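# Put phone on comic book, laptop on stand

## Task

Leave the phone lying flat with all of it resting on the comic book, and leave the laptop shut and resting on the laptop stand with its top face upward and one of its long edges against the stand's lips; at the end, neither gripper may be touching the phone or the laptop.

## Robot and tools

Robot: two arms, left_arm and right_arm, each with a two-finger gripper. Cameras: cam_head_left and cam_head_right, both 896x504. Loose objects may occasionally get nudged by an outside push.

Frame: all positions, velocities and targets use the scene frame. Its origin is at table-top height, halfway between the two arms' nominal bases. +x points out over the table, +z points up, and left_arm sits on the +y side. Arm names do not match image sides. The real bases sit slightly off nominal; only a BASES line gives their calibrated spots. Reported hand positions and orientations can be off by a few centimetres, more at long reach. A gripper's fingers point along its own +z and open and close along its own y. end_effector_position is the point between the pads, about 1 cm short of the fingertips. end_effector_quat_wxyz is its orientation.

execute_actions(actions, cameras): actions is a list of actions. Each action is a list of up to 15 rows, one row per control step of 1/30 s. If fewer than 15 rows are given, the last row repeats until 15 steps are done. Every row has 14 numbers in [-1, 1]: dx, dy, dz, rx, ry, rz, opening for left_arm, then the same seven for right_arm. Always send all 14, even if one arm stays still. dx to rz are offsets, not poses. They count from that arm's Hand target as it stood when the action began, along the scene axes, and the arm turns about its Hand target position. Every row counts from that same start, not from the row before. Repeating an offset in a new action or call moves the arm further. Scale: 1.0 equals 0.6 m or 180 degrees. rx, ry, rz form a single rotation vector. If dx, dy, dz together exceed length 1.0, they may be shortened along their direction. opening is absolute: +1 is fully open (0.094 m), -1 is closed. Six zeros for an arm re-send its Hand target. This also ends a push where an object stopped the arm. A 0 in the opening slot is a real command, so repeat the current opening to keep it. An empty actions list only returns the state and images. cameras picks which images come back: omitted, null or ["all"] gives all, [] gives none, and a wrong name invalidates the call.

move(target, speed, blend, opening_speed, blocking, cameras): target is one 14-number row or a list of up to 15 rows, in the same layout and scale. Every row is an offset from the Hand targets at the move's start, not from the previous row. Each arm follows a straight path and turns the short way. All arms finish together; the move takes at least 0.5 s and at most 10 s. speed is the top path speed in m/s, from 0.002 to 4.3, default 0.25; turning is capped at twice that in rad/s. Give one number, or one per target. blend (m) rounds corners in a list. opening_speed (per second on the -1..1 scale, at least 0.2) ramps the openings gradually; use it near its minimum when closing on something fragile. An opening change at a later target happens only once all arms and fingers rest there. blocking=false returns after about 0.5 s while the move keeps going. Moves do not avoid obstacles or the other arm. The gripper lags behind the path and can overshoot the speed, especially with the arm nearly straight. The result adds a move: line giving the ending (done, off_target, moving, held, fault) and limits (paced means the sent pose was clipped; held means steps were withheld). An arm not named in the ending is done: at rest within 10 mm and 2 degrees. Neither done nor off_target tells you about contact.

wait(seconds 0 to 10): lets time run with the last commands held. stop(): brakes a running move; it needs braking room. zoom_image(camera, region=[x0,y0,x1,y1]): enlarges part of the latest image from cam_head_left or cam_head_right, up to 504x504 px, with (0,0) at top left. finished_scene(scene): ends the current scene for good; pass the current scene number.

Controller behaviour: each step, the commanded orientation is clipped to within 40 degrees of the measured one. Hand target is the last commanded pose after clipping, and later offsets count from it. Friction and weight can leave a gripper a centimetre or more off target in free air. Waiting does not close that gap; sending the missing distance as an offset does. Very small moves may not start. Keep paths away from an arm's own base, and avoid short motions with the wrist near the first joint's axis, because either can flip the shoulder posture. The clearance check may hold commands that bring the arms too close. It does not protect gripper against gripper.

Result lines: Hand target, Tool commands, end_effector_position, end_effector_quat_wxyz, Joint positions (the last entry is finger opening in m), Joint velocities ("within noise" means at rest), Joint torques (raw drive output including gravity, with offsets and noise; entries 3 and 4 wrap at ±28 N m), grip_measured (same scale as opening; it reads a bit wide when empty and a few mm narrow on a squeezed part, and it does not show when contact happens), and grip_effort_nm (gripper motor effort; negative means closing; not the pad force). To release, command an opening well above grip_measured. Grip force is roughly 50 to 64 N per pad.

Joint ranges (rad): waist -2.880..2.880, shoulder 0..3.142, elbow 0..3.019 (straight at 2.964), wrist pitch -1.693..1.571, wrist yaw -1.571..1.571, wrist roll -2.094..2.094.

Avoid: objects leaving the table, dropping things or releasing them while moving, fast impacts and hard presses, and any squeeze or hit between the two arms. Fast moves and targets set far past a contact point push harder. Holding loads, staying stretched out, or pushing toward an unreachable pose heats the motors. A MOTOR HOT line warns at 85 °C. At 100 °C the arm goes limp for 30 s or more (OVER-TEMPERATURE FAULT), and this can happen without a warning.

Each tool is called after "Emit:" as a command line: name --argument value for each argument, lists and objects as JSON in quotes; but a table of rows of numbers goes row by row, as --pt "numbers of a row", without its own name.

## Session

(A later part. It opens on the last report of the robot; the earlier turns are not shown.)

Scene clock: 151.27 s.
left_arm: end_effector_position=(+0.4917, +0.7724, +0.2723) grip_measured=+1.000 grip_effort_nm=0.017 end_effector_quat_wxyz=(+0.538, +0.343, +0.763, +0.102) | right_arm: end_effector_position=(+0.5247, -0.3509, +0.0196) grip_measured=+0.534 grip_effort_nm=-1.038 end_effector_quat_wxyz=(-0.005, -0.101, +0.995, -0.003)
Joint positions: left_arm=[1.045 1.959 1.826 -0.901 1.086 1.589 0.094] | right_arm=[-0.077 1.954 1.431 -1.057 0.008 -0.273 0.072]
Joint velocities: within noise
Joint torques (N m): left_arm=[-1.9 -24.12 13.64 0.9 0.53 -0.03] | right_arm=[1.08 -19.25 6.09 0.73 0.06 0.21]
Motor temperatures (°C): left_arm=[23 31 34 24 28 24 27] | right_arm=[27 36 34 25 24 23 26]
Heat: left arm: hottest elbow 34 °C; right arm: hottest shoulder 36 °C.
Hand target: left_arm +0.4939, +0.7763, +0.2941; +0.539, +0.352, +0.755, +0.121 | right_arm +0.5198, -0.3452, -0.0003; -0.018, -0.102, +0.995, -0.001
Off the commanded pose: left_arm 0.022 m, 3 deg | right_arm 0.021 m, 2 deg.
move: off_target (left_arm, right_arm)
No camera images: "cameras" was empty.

Contact at ~0.0196. Release and rise.

Emit:
move --target '[0,0,0,0,0,0,1, 0.003,-0.003,0.014,0,0,0,0.75]' --opening_speed 0.5 --cameras '[]'

Emit:
move --pt "0 0 0 0 0 0 1 0 0 0.2 0 0 0 0.75" --pt "0 0 0 0 0 0 1 -0.2 -0.2 0.3 0 0 0 0.75" --speed 0.2 --blend 0.03

Emit:
zoom_image --camera "cam_head_left" --region '[490, 150, 670, 330]'

Scene clock: 155.93 s.
left_arm: end_effector_position=(+0.4917, +0.7724, +0.2723) grip_measured=+1.000 grip_effort_nm=0.017 end_effector_quat_wxyz=(+0.538, +0.343, +0.763, +0.102) | right_arm: end_effector_position=(+0.5246, -0.3510, +0.0192) grip_measured=+0.748 grip_effort_nm=0.071 end_effector_quat_wxyz=(-0.005, -0.101, +0.995, -0.003)
Joint positions: left_arm=[1.045 1.959 1.826 -0.901 1.086 1.589 0.094] | right_arm=[-0.077 1.954 1.43 -1.055 0.008 -0.273 0.082]
Joint velocities: within noise
Joint torques (N m): left_arm=[-1.85 -23.3 13.89 1.01 0.47 -0.03] | right_arm=[0.85 -19.72 7.27 -0.08 0.05 0.19]
Motor temperatures (°C): left_arm=[23 31 35 24 28 24 27] | right_arm=[27 37 34 25 24 23 26]
Heat: left arm: hottest elbow 35 °C; right arm: hottest shoulder 37 °C.
Hand target: left_arm +0.4939, +0.7763, +0.2941; +0.539, +0.352, +0.755, +0.121 | right_arm +0.5218, -0.3470, +0.0081; -0.018, -0.102, +0.995, -0.002
Off the commanded pose: left_arm 0.022 m, 3 deg | right_arm 0.012 m, 2 deg.
move: off_target (left_arm, right_arm)
No camera images: "cameras" was empty.

Scene clock: 158.33 s.
left_arm: end_effector_position=(+0.4917, +0.7724, +0.2723) grip_measured=+1.000 grip_effort_nm=0.027 end_effector_quat_wxyz=(+0.538, +0.343, +0.763, +0.102) | right_arm: end_effector_position=(+0.4104, -0.4671, +0.1884) grip_measured=+0.749 grip_effort_nm=0.066 end_effector_quat_wxyz=(-0.012, -0.101, +0.995, -0.004)
Joint positions: left_arm=[1.045 1.959 1.826 -0.901 1.086 1.589 0.094] | right_arm=[-0.342 1.588 1.394 -1.395 0.018 -0.539 0.082]
Joint velocities: within noise
Joint torques (N m): left_arm=[-0.91 -23.53 13.74 1.02 0.51 -0.05] | right_arm=[-0.03 -17.49 6.9 -0.25 0.02 0.06]
Motor temperatures (°C): left_arm=[23 31 35 24 28 24 27] | right_arm=[27 37 34 25 24 23 26]
Heat: left arm: hottest elbow 35 °C; right arm: hottest shoulder 37 °C.
Hand target: left_arm +0.4939, +0.7763, +0.2941; +0.539, +0.352, +0.755, +0.121 | right_arm +0.4017, -0.4669, +0.1880; -0.018, -0.102, +0.995, -0.001
Off the commanded pose: left_arm 0.022 m, 3 deg | right_arm 0.009 m, 1 deg.
move: off_target (left_arm)

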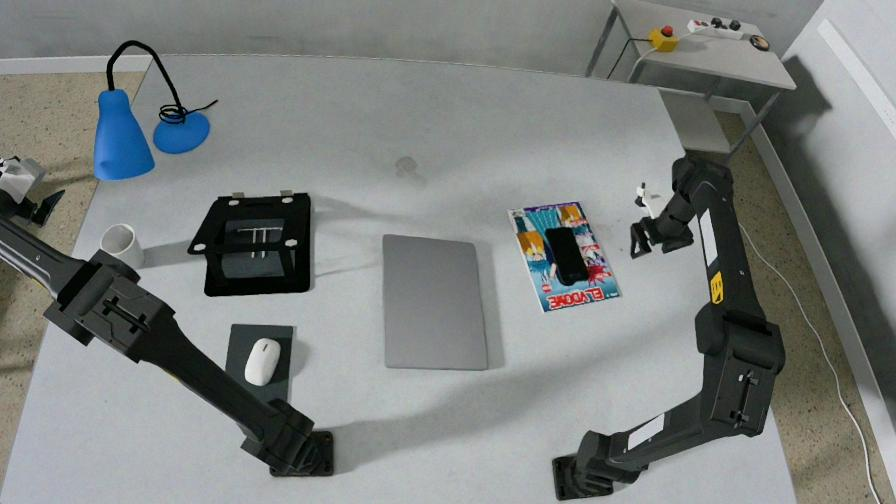

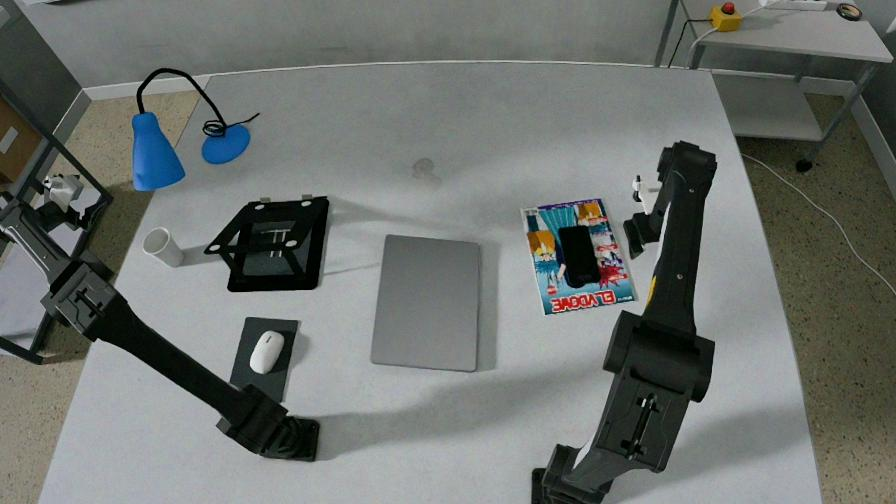

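Scaled by 2.800.

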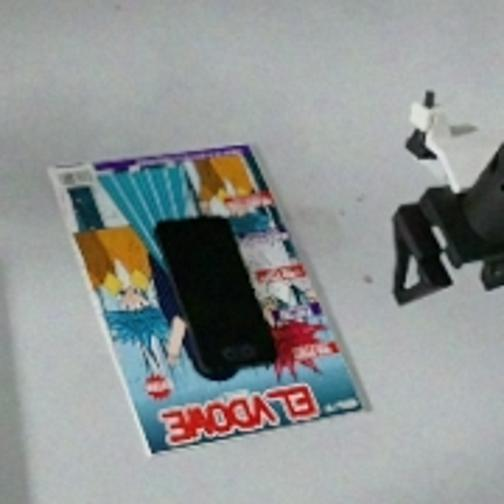

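Emit:
move --pt "-0.1 -0.5 0 0.08 0.365 0 -0.5 0 0 0 0 0 0 -0.9" --pt "0.15 -0.9 -0.1 0.08 0.365 0 -0.9 0 0 0 0 0 0 -0.9" --speed 0.35 --blend 0.05

Emit:
zoom_image --camera "cam_head_left" --region '[180, 100, 500, 400]'

Emit:
zoom_image --camera "cam_head_right" --region '[180, 100, 500, 400]'

Scene clock: 211.30 s.
left_arm: end_effector_position=(+0.5650, +0.2351, +0.2104) grip_measured=-0.897 grip_effort_nm=-0.081 end_effector_quat_wxyz=(-0.028, +0.427, +0.904, -0.014) | right_arm: end_effector_position=(+0.4104, -0.4671, +0.1884) grip_measured=-0.899 grip_effort_nm=-0.085 end_effector_quat_wxyz=(-0.012, -0.102, +0.995, -0.004)
Joint positions: left_arm=[-0.041 1.786 1.706 -1.554 0.003 0.871 0.005] | right_arm=[-0.342 1.588 1.394 -1.395 0.018 -0.541 0.005]
Joint velocities: within noise
Joint torques (N m): left_arm=[-2.2 -17.55 16.54 0.12 -0.1 -0.14] | right_arm=[0.09 -17.49 7.02 -0.24 0.01 0.1]
Motor temperatures (°C): left_arm=[23 32 36 24 28 24 27] | right_arm=[27 35 34 25 24 23 25]
Heat: left arm: hottest elbow 36 °C; right arm: hottest shoulder 35 °C.
Hand target: left_arm +0.5840, +0.2362, +0.2342; -0.001, +0.423, +0.906, +0.000 | right_arm +0.4017, -0.4669, +0.1880; -0.018, -0.102, +0.995, -0.001
Off the commanded pose: left_arm 0.030 m, 3 deg | right_arm 0.009 m, 1 deg.
move: off_target (left_arm); blend cut to 0 m at target 1; target 2's new opening was sent with left_arm's hand 0.030 m and 3 deg from that target

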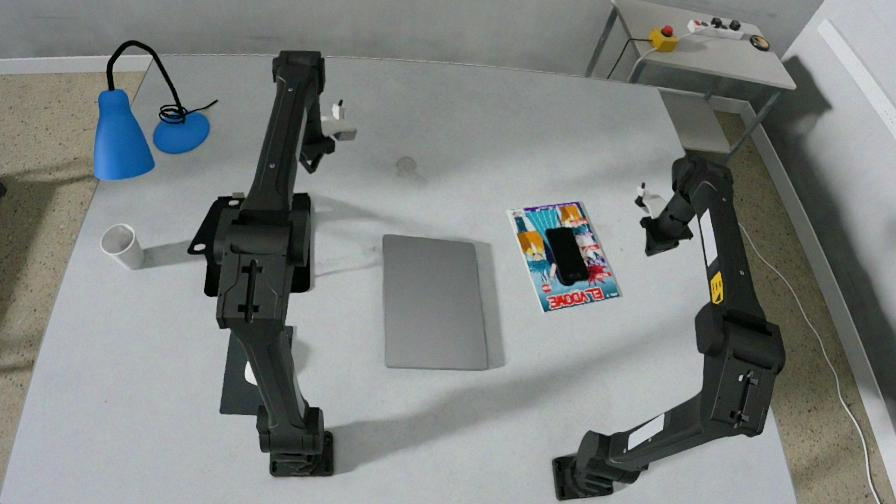

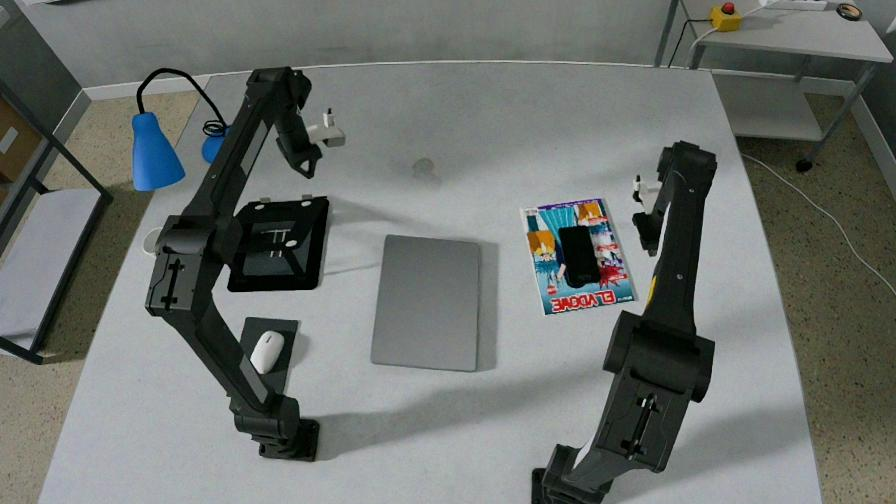

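Scaled by 1.575.

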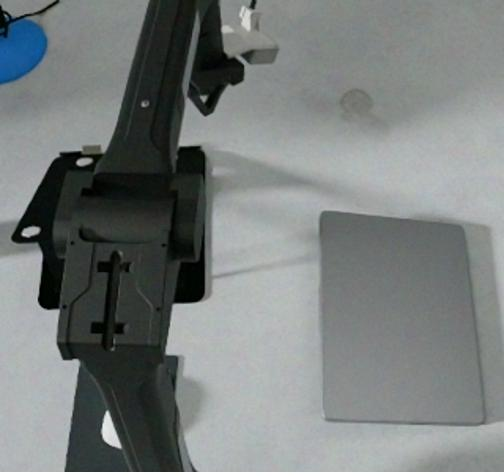

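Scaled by 1.575.

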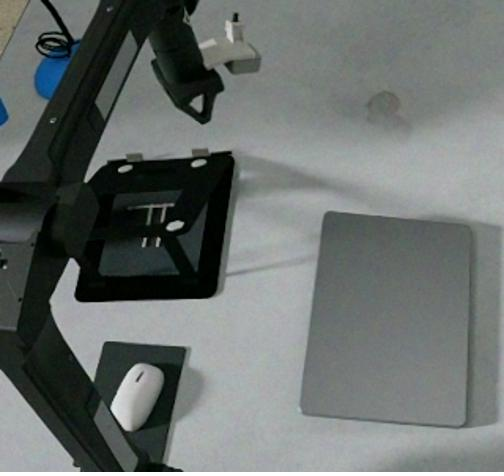

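Emit:
move --target '[0,0,-0.27,0,0,0,-0.9, 0,0,0,0,0,0,-0.9]' --speed 0.2

Emit:
zoom_image --camera "cam_head_left" --region '[250, 100, 500, 350]'

Emit:
zoom_image --camera "cam_head_right" --region '[250, 100, 500, 350]'

Scene clock: 219.33 s.
left_arm: end_effector_position=(+0.5826, +0.2349, +0.0737) grip_measured=-0.898 grip_effort_nm=-0.081 end_effector_quat_wxyz=(-0.004, +0.427, +0.904, -0.003) | right_arm: end_effector_position=(+0.4104, -0.4671, +0.1884) grip_measured=-0.899 grip_effort_nm=-0.085 end_effector_quat_wxyz=(-0.012, -0.102, +0.995, -0.004)
Joint positions: left_arm=[-0.041 1.885 1.481 -1.178 0.002 0.871 0.005] | right_arm=[-0.342 1.588 1.394 -1.395 0.018 -0.541 0.005]
Joint velocities: within noise
Joint torques (N m): left_arm=[-1.03 -19.66 9.31 0.76 -0.07 -0.04] | right_arm=[-0.03 -17.55 7.02 -0.24 0.01 0.09]
Motor temperatures (°C): left_arm=[23 32 37 24 28 24 27] | right_arm=[27 35 34 25 24 23 25]
Heat: left arm: hottest elbow 37 °C; right arm: hottest shoulder 35 °C.
Hand target: left_arm +0.5840, +0.2362, +0.0722; -0.001, +0.423, +0.906, +0.000 | right_arm +0.4017, -0.4669, +0.1880; -0.018, -0.102, +0.995, -0.001
Off the commanded pose: left_arm 0.002 m, 1 deg | right_arm 0.009 m, 1 deg.
move: done

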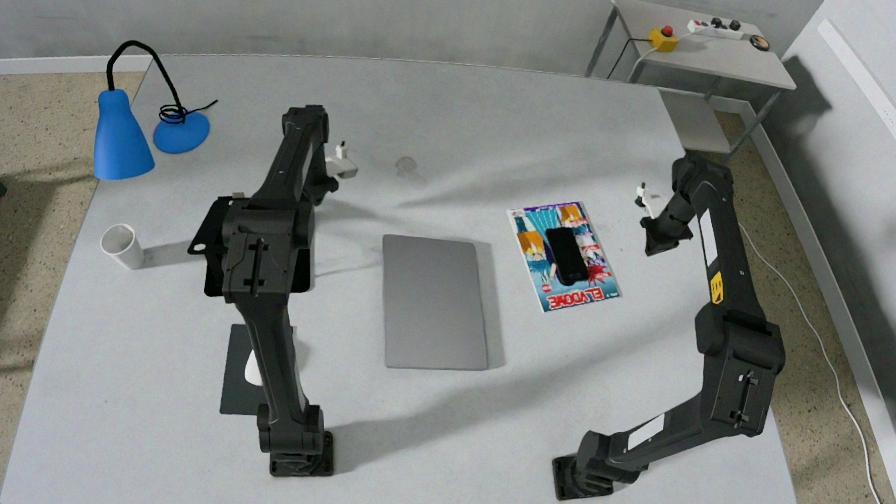

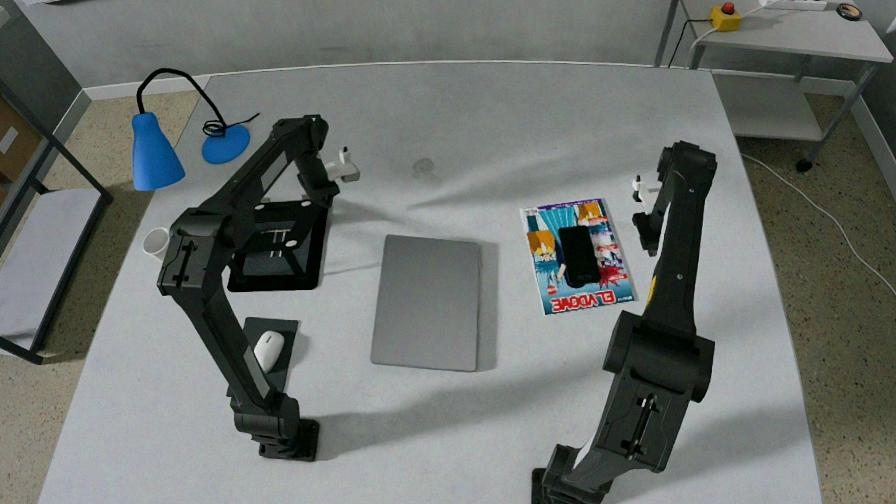

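Scaled by 2.016.

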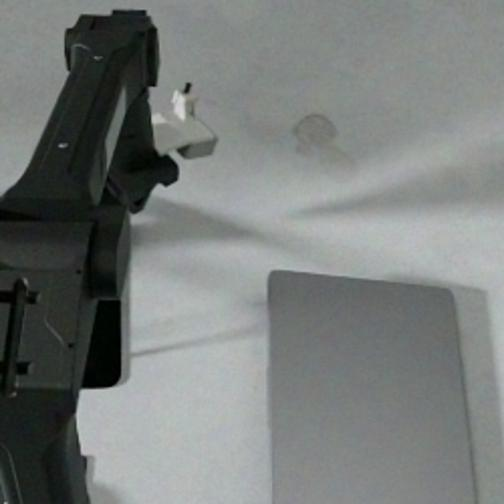

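Scaled by 2.016.

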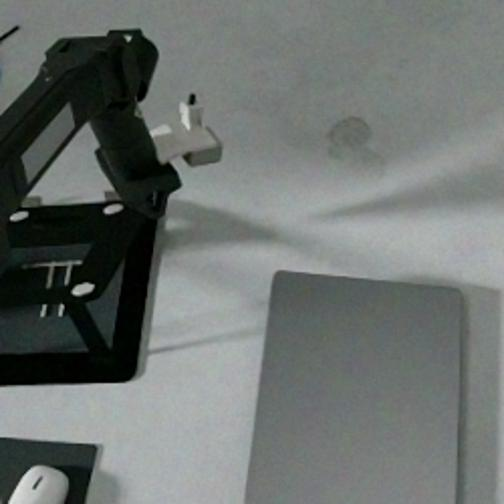

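Emit:
move --pt "0.04 -0.29 0.03 0 0 0 -0.9 0 0 0 0 0 0 -0.9" --pt "0.04 -0.29 -0.09 0 0 0 -0.9 0 0 0 0 0 0 -0.9" --speed 0.2

Emit:
zoom_image --camera "cam_head_left" --region '[300, 150, 500, 350]'

Emit:
zoom_image --camera "cam_head_right" --region '[300, 150, 500, 350]'

Scene clock: 237.90 s.
left_arm: end_effector_position=(+0.6040, +0.0651, +0.0170) grip_measured=-0.898 grip_effort_nm=-0.085 end_effector_quat_wxyz=(-0.009, +0.426, +0.905, -0.002) | right_arm: end_effector_position=(+0.4104, -0.4671, +0.1884) grip_measured=-0.899 grip_effort_nm=-0.081 end_effector_quat_wxyz=(-0.012, -0.102, +0.995, -0.004)
Joint positions: left_arm=[-0.328 2.067 1.611 -1.133 0.002 0.58 0.005] | right_arm=[-0.342 1.588 1.394 -1.395 0.018 -0.541 0.005]
Joint velocities: within noise
Joint torques (N m): left_arm=[-1.96 -22.01 9.74 0.73 -0.02 -0.06] | right_arm=[0.03 -17.73 6.98 -0.23 0.02 0.1]
Motor temperatures (°C): left_arm=[23 30 36 24 27 24 27] | right_arm=[27 35 34 25 24 23 25]
Heat: left arm: hottest elbow 36 °C; right arm: hottest shoulder 35 °C.
Hand target: left_arm +0.6079, +0.0622, +0.0181; -0.001, +0.423, +0.906, +0.000 | right_arm +0.4017, -0.4669, +0.1880; -0.018, -0.102, +0.995, -0.001
Off the commanded pose: left_arm 0.005 m, 1 deg | right_arm 0.009 m, 1 deg.
move: done

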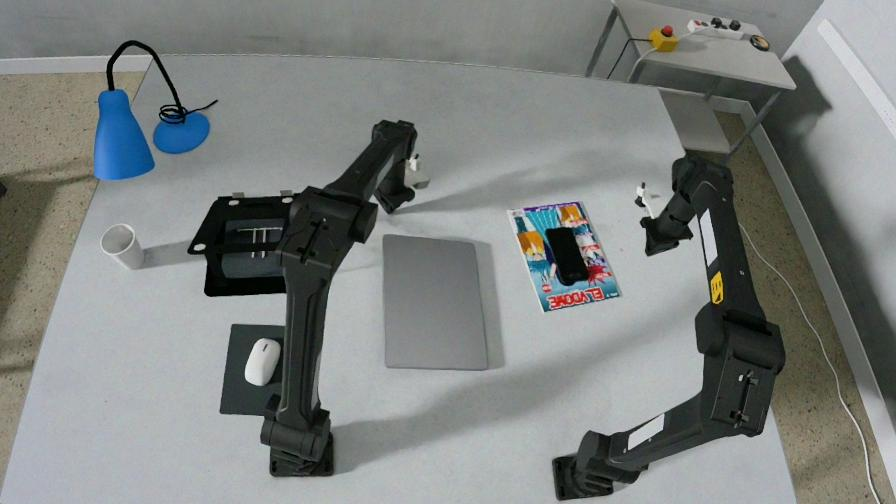

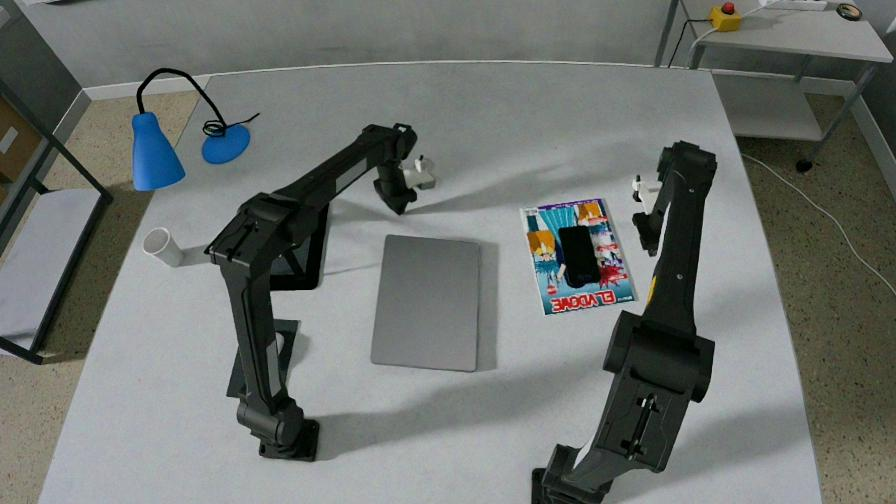

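Scaled by 2.520.

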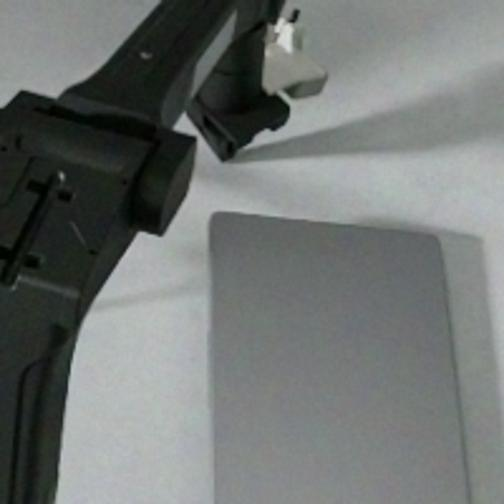

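Scaled by 2.520.

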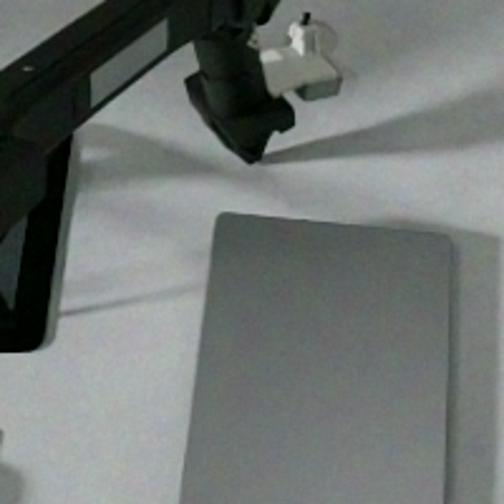

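Emit:
move --pt "-0.08 -0.02 -0.005 0 0 0 -0.9 0 0 0 0 0 0 -0.9" --pt "-0.27 -0.02 -0.005 0 0 0 -0.9 0 0 0 0 0 0 -0.9" --speed 0.08

Emit:
zoom_image --camera "cam_head_left" --region '[300, 170, 550, 420]'

Scene clock: 243.17 s.
left_arm: end_effector_position=(+0.4655, +0.0655, +0.0186) grip_measured=-0.899 grip_effort_nm=-0.037 end_effector_quat_wxyz=(+0.007, +0.414, +0.910, +0.006) | right_arm: end_effector_position=(+0.4104, -0.4671, +0.1884) grip_measured=-0.899 grip_effort_nm=-0.081 end_effector_quat_wxyz=(-0.012, -0.102, +0.995, -0.004)
Joint positions: left_arm=[-0.419 1.755 1.122 -0.923 -0.011 0.463 0.005] | right_arm=[-0.342 1.588 1.394 -1.395 0.018 -0.541 0.005]
Joint velocities: within noise
Joint torques (N m): left_arm=[-4.01 -17.14 6.16 0.23 0.54 -0.21] | right_arm=[0.09 -17.49 7.02 -0.25 0.02 0.1]
Motor temperatures (°C): left_arm=[23 30 36 24 27 24 27] | right_arm=[27 35 34 25 24 23 25]
Heat: left arm: hottest elbow 36 °C; right arm: hottest shoulder 35 °C.
Hand target: left_arm +0.4460, +0.0500, +0.0152; -0.001, +0.423, +0.906, +0.000 | right_arm +0.4017, -0.4669, +0.1880; -0.018, -0.102, +0.995, -0.001
Off the commanded pose: left_arm 0.025 m, 2 deg | right_arm 0.009 m, 1 deg.
move: off_target (left_arm)

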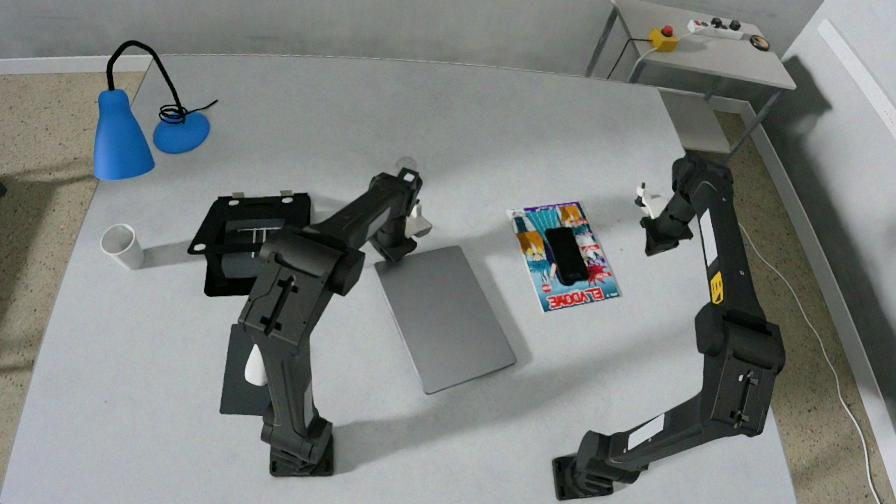

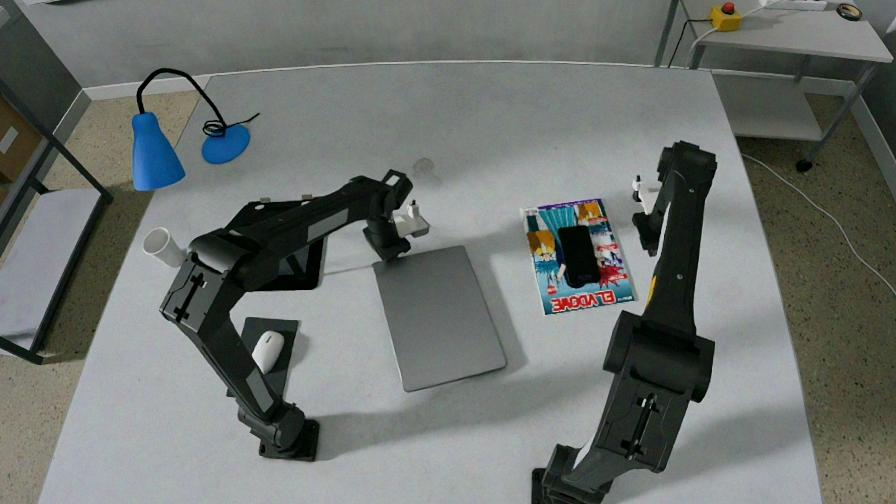

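Scaled by 2.016.

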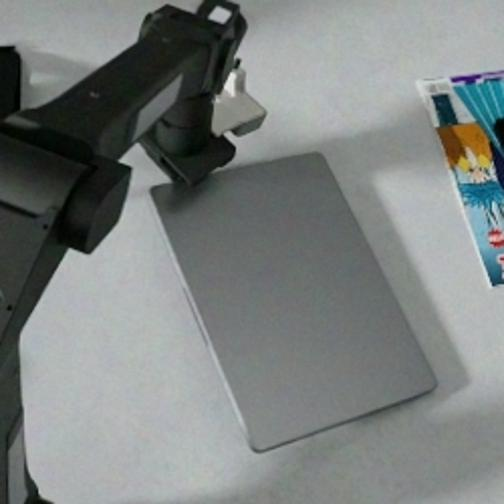

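Emit:
move --pt "0.1 0.05 0.02 0 0 0 -0.9 0.1 0.3 0 0 0 0 -0.9" --pt "0.1 0.3 0.3 0 0 0 -0.9 0.18 0.5 -0.05 0 0 0 -0.9" --pt "0.05 0.4 0.35 0 0 0 -0.9 0.18 0.5 -0.29 0 0 0 -0.9" --speed 0.2 --blend 0.02

Emit:
zoom_image --camera "cam_head_left" --region '[350, 170, 600, 420]'

Emit:
zoom_image --camera "cam_head_right" --region '[350, 170, 600, 420]'

Scene clock: 261.27 s.
left_arm: end_effector_position=(+0.4591, +0.2841, +0.1940) grip_measured=-0.899 grip_effort_nm=-0.037 end_effector_quat_wxyz=(-0.033, +0.424, +0.905, -0.017) | right_arm: end_effector_position=(+0.5110, -0.1709, +0.0242) grip_measured=-0.899 grip_effort_nm=-0.081 end_effector_quat_wxyz=(-0.014, -0.102, +0.995, -0.001)
Joint positions: left_arm=[0.067 1.528 1.337 -1.453 -0.004 0.971 0.005] | right_arm=[0.246 1.964 1.46 -1.094 -0.002 0.046 0.005]
Joint velocities: within noise
Joint torques (N m): left_arm=[-0.85 -16.5 15.95 -0.21 0.12 0.13] | right_arm=[0.97 -20.31 7.02 0.42 0.03 0.22]
Motor temperatures (°C): left_arm=[23 30 35 24 27 24 27] | right_arm=[27 35 34 25 24 23 25]
Heat: left arm: hottest elbow 35 °C; right arm: hottest shoulder 35 °C.
Hand target: left_arm +0.4758, +0.2901, +0.2253; -0.001, +0.423, +0.906, +0.000 | right_arm +0.5098, -0.1671, +0.0140; -0.018, -0.102, +0.995, -0.002
Off the commanded pose: left_arm 0.036 m, 4 deg | right_arm 0.011 m, 1 deg.
move: off_target (left_arm, right_arm)

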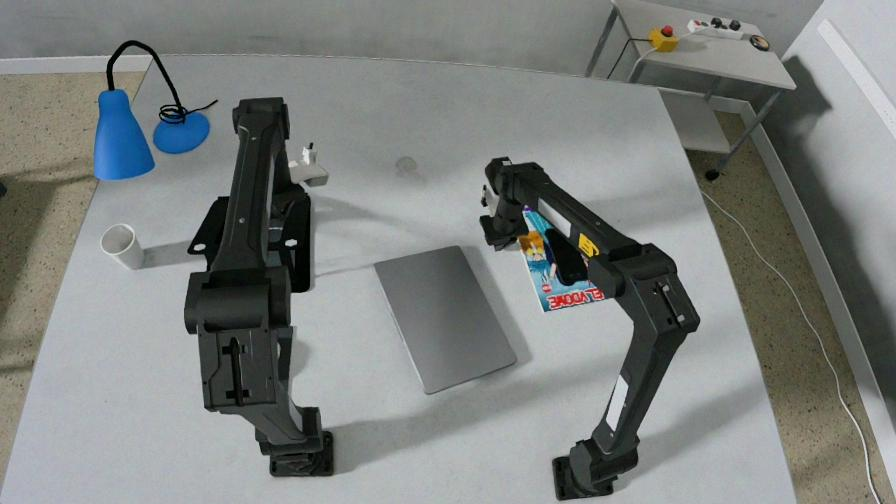

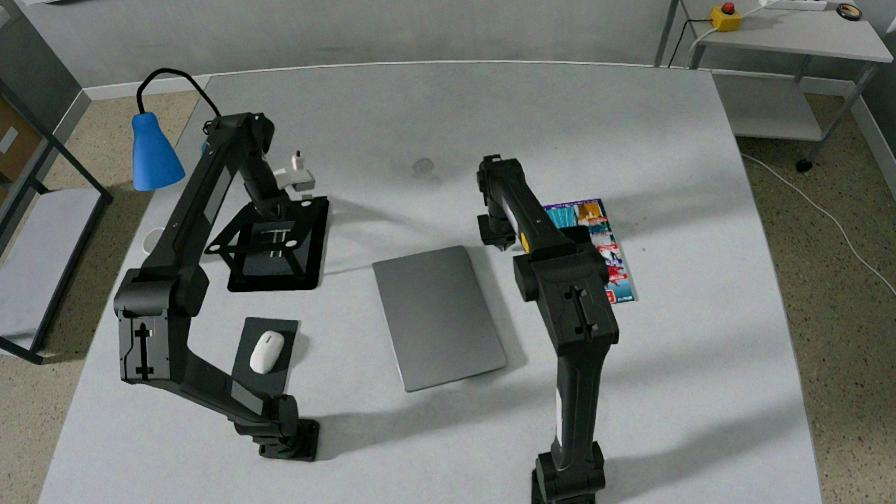

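Scaled by 2.016.

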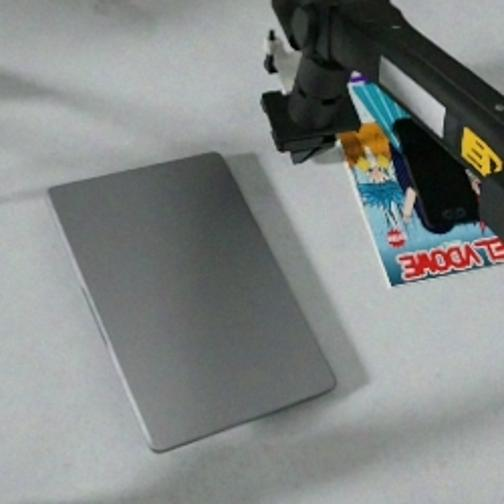

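Scaled by 2.016.

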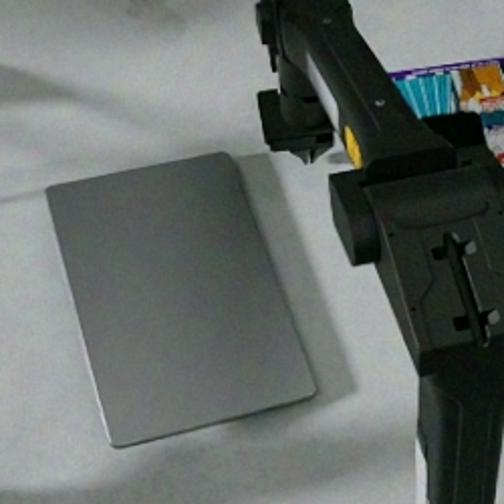

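Emit:
move --pt "0 0 0 0 0 0 -0.9 -0.04 0.07 -0.012 0 0 0 -0.9" --pt "0 0 0 0 0 0 -0.9 -0.13 0.27 -0.012 0 0 0 -0.9" --speed 0.08

Emit:
zoom_image --camera "cam_head_left" --region '[350, 170, 600, 420]'

Scene clock: 267.60 s.
left_arm: end_effector_position=(+0.4591, +0.2841, +0.1940) grip_measured=-0.899 grip_effort_nm=-0.042 end_effector_quat_wxyz=(-0.033, +0.424, +0.905, -0.017) | right_arm: end_effector_position=(+0.4443, -0.0206, +0.0137) grip_measured=-0.899 grip_effort_nm=-0.042 end_effector_quat_wxyz=(-0.007, -0.092, +0.996, -0.004)
Joint positions: left_arm=[0.067 1.528 1.337 -1.453 -0.004 0.972 0.005] | right_arm=[0.544 1.964 1.429 -1.051 0.002 0.365 0.005]
Joint velocities: within noise
Joint torques (N m): left_arm=[-0.91 -15.38 16.2 -0.47 0.13 0.1] | right_arm=[2.61 -20.48 7.13 -0.09 -0.46 0.26]
Motor temperatures (°C): left_arm=[23 30 35 24 27 24 27] | right_arm=[27 35 34 25 24 23 25]
Heat: left arm: hottest elbow 35 °C; right arm: hottest shoulder 35 °C.
Hand target: left_arm +0.4759, +0.2901, +0.2253; -0.001, +0.423, +0.906, +0.000 | right_arm +0.4318, -0.0052, +0.0068; -0.018, -0.102, +0.995, -0.002
Off the commanded pose: left_arm 0.036 m, 4 deg | right_arm 0.021 m, 2 deg.
move: off_target (left_arm, right_arm)

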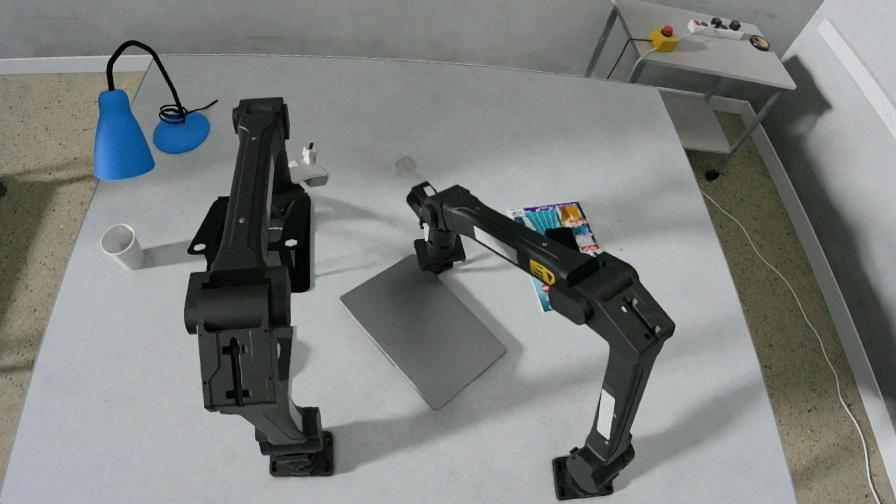

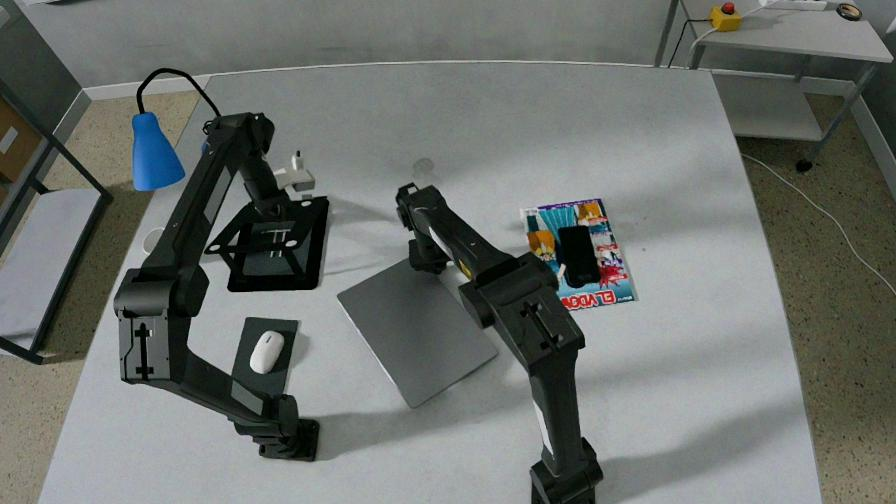

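Scaled by 2.016.

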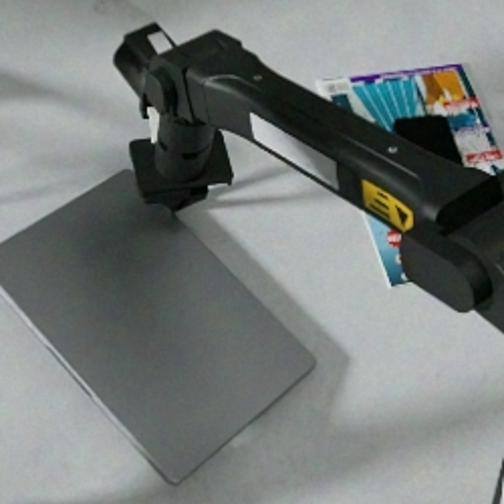

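Emit:
move --target '[0,0,0,0,0,0,-0.9, -0.15,0.08,0,0,0,0,-0.9]' --speed 0.08

Emit:
zoom_image --camera "cam_head_left" --region '[320, 190, 570, 440]'

Scene clock: 271.67 s.
left_arm: end_effector_position=(+0.4591, +0.2841, +0.1940) grip_measured=-0.899 grip_effort_nm=-0.037 end_effector_quat_wxyz=(-0.033, +0.424, +0.905, -0.017) | right_arm: end_effector_position=(+0.3606, +0.0395, +0.0131) grip_measured=-0.899 grip_effort_nm=-0.042 end_effector_quat_wxyz=(-0.006, -0.094, +0.996, +0.000)
Joint positions: left_arm=[0.067 1.528 1.337 -1.453 -0.004 0.972 0.005] | right_arm=[0.724 1.892 1.312 -1 -0.007 0.54 0.005]
Joint velocities: within noise
Joint torques (N m): left_arm=[-0.62 -16.26 15.99 -0.23 0.14 0.1] | right_arm=[2.2 -20.54 4.96 0.14 -0.35 0.22]
Motor temperatures (°C): left_arm=[23 30 36 24 27 24 27] | right_arm=[27 35 34 25 24 23 25]
Heat: left arm: hottest elbow 36 °C; right arm: hottest shoulder 35 °C.
Hand target: left_arm +0.4759, +0.2901, +0.2253; -0.001, +0.423, +0.906, +0.000 | right_arm +0.3417, +0.0431, +0.0068; -0.018, -0.102, +0.995, -0.001
Off the commanded pose: left_arm 0.036 m, 4 deg | right_arm 0.020 m, 2 deg.
move: off_target (left_arm, right_arm)

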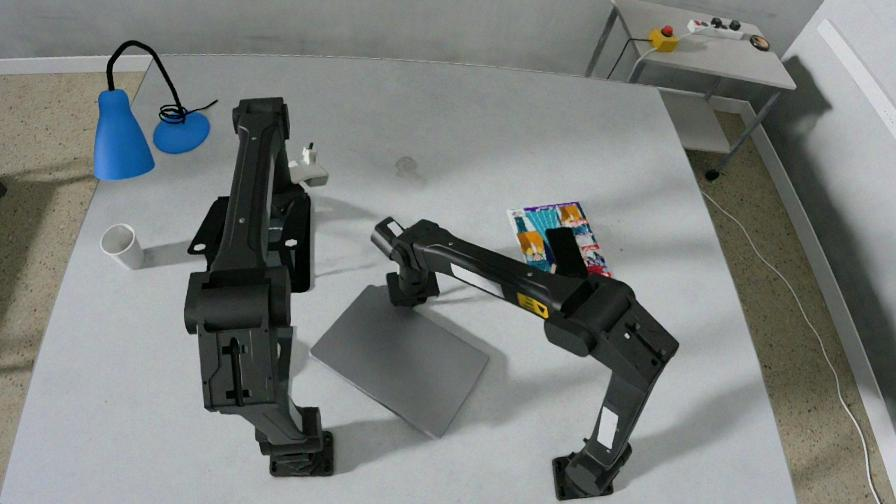

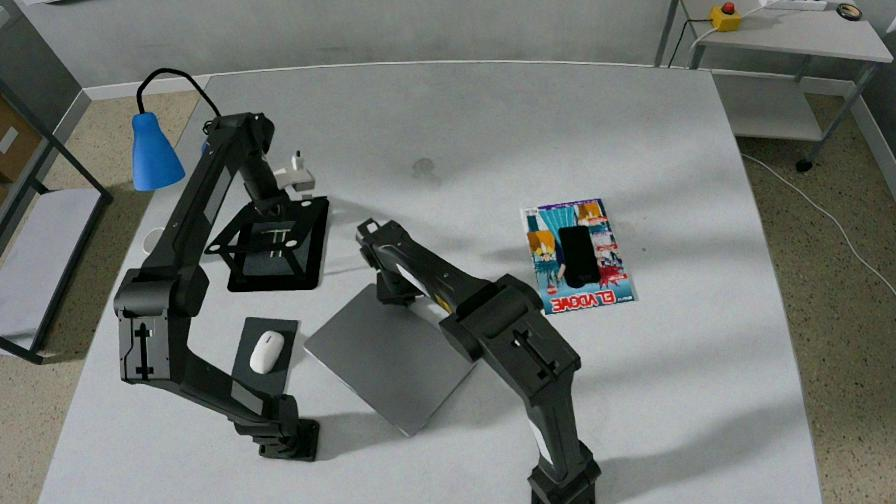

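Scaled by 2.016.

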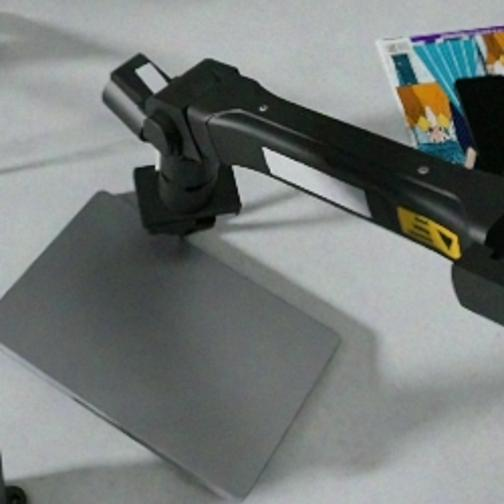

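Emit:
move --pt "0 0 0 0 0 0 -0.9 0.06 -0.03 0.0 0 0 0 -0.9" --pt "0 0 0 0 0 0 -0.9 0.06 -0.03 0.25 0 0 0 -0.9" --pt "0 0 0 0 0 0 -0.9 -0.45 0.0 0.25 0 0 0 -0.9" --speed 0.2

Emit:
zoom_image --camera "cam_head_left" --region '[300, 240, 560, 500]'

Emit:
zoom_image --camera "cam_head_right" --region '[270, 240, 530, 500]'

Scene clock: 284.20 s.
left_arm: end_effector_position=(+0.4591, +0.2841, +0.1940) grip_measured=-0.899 grip_effort_nm=-0.032 end_effector_quat_wxyz=(-0.033, +0.424, +0.905, -0.017) | right_arm: end_effector_position=(+0.0759, +0.0447, +0.1566) grip_measured=-0.899 grip_effort_nm=-0.051 end_effector_quat_wxyz=(-0.022, -0.101, +0.995, -0.006)
Joint positions: left_arm=[0.067 1.528 1.337 -1.453 -0.004 0.972 0.005] | right_arm=[1.263 1.366 1.066 -1.3 -0.035 1.065 0.005]
Joint velocities: within noise
Joint torques (N m): left_arm=[-0.85 -15.74 16.21 -0.09 0.13 0.11] | right_arm=[1.2 -13.45 6.83 0.42 0.14 0.25]
Motor temperatures (°C): left_arm=[23 30 37 24 27 24 27] | right_arm=[27 36 34 25 24 23 25]
Heat: left arm: hottest elbow 37 °C; right arm: hottest shoulder 36 °C.
Hand target: left_arm +0.4759, +0.2901, +0.2253; -0.001, +0.423, +0.906, +0.000 | right_arm +0.0717, +0.0430, +0.1568; -0.018, -0.102, +0.995, -0.002
Off the commanded pose: left_arm 0.036 m, 4 deg | right_arm 0.004 m, 1 deg.
move: off_target (left_arm)

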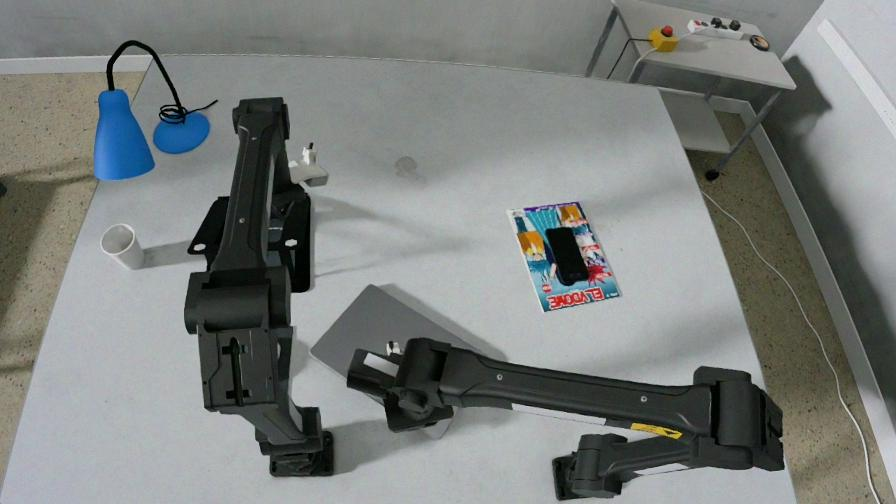

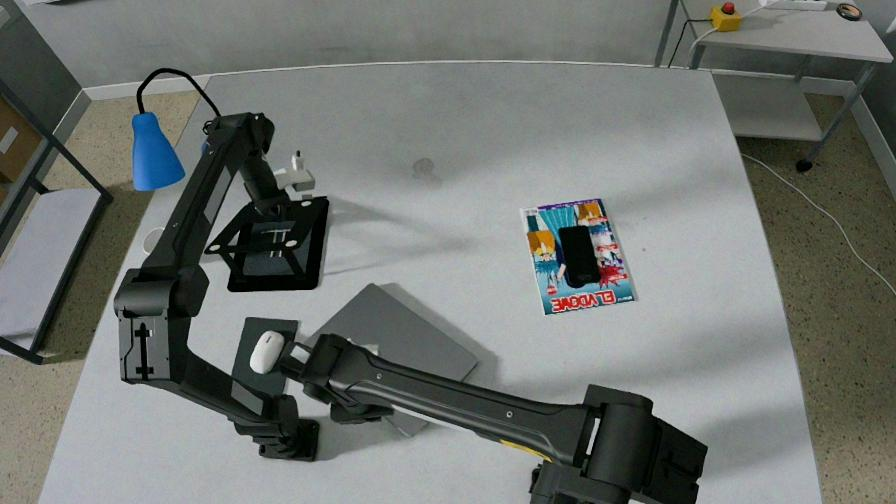

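Scaled by 1.938.

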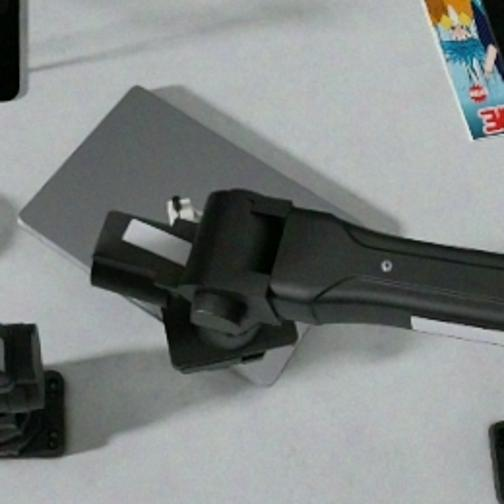

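Scaled by 1.938.

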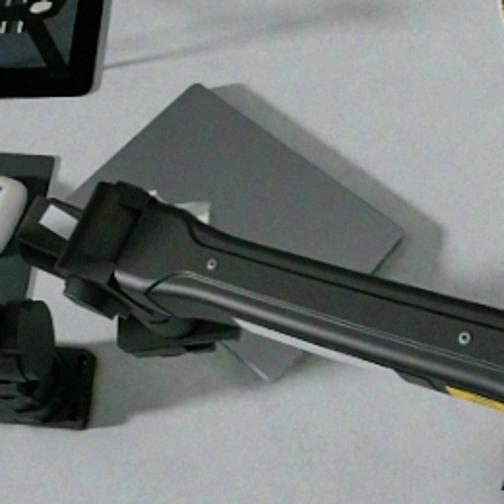

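Emit:
move --target '[0,0,0,0,0,0,-0.9, -0.025,0.0,-0.13,0,0,0,-0.9]' --speed 0.15

Emit:
zoom_image --camera "cam_head_left" --region '[300, 320, 480, 500]'

Emit:
zoom_image --camera "cam_head_right" --region '[270, 320, 450, 500]'

Scene clock: 290.13 s.
left_arm: end_effector_position=(+0.4591, +0.2841, +0.1940) grip_measured=-0.899 grip_effort_nm=-0.037 end_effector_quat_wxyz=(-0.033, +0.424, +0.905, -0.017) | right_arm: end_effector_position=(+0.0615, +0.0438, +0.0881) grip_measured=-0.899 grip_effort_nm=-0.046 end_effector_quat_wxyz=(-0.016, -0.100, +0.995, +0.006)
Joint positions: left_arm=[0.067 1.528 1.337 -1.453 -0.004 0.972 0.005] | right_arm=[1.3 1.41 0.916 -1.076 -0.035 1.105 0.005]
Joint velocities: within noise
Joint torques (N m): left_arm=[-0.67 -15.79 16.13 -0.14 0.15 0.1] | right_arm=[1.38 -10.75 6.63 0.46 0.12 0.24]
Motor temperatures (°C): left_arm=[23 30 38 24 27 24 27] | right_arm=[27 36 33 25 24 23 25]
Heat: left arm: hottest elbow 38 °C; right arm: hottest shoulder 36 °C.
Hand target: left_arm +0.4759, +0.2901, +0.2253; -0.001, +0.423, +0.906, +0.000 | right_arm +0.0567, +0.0430, +0.0788; -0.018, -0.102, +0.995, -0.001
Off the commanded pose: left_arm 0.036 m, 4 deg | right_arm 0.011 m, 1 deg.
move: off_target (left_arm, right_arm)

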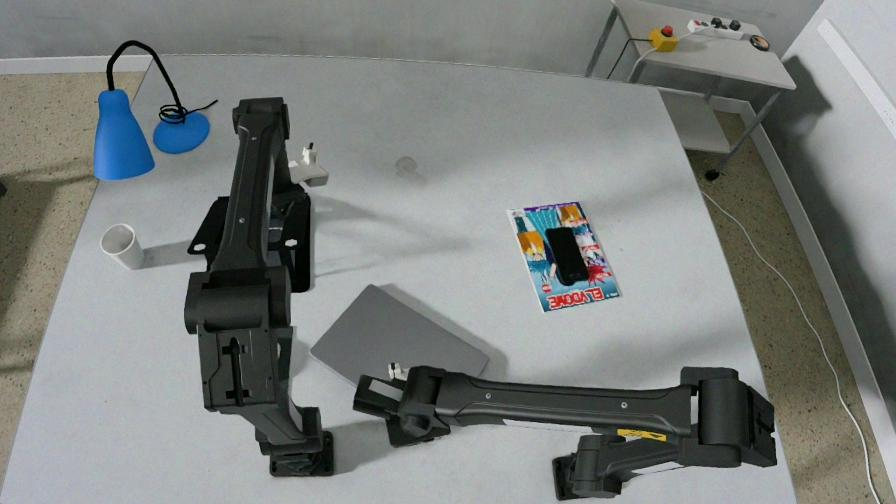

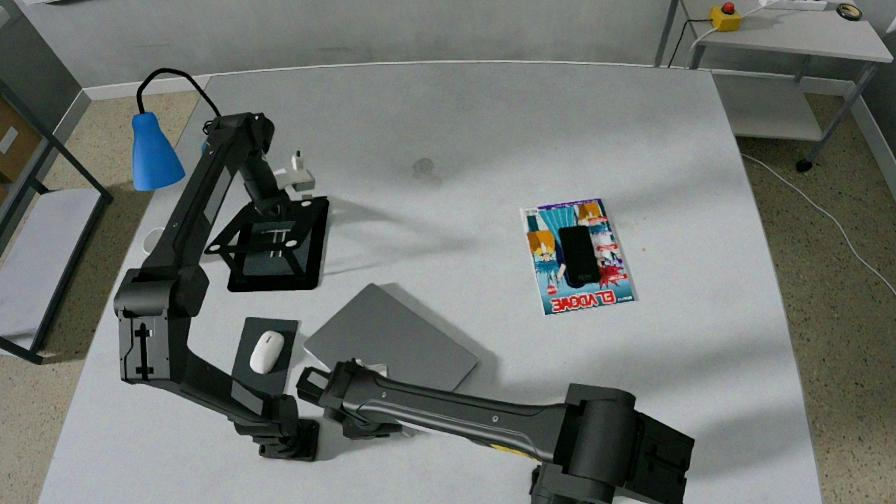

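Scaled by 2.800.

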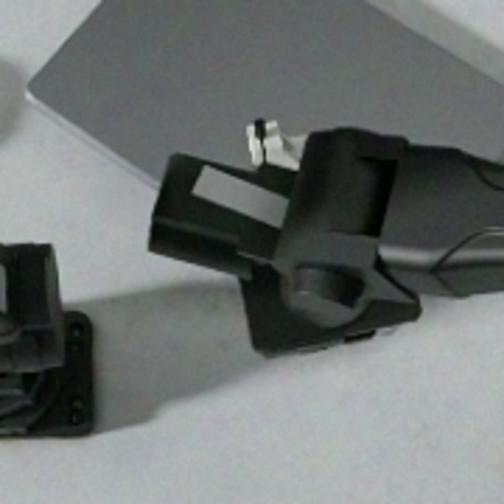

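Scaled by 2.800.

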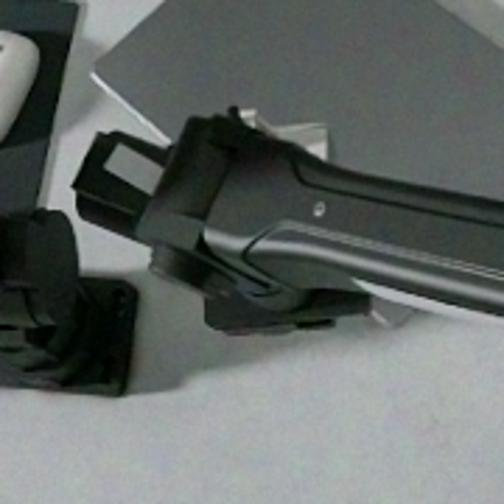

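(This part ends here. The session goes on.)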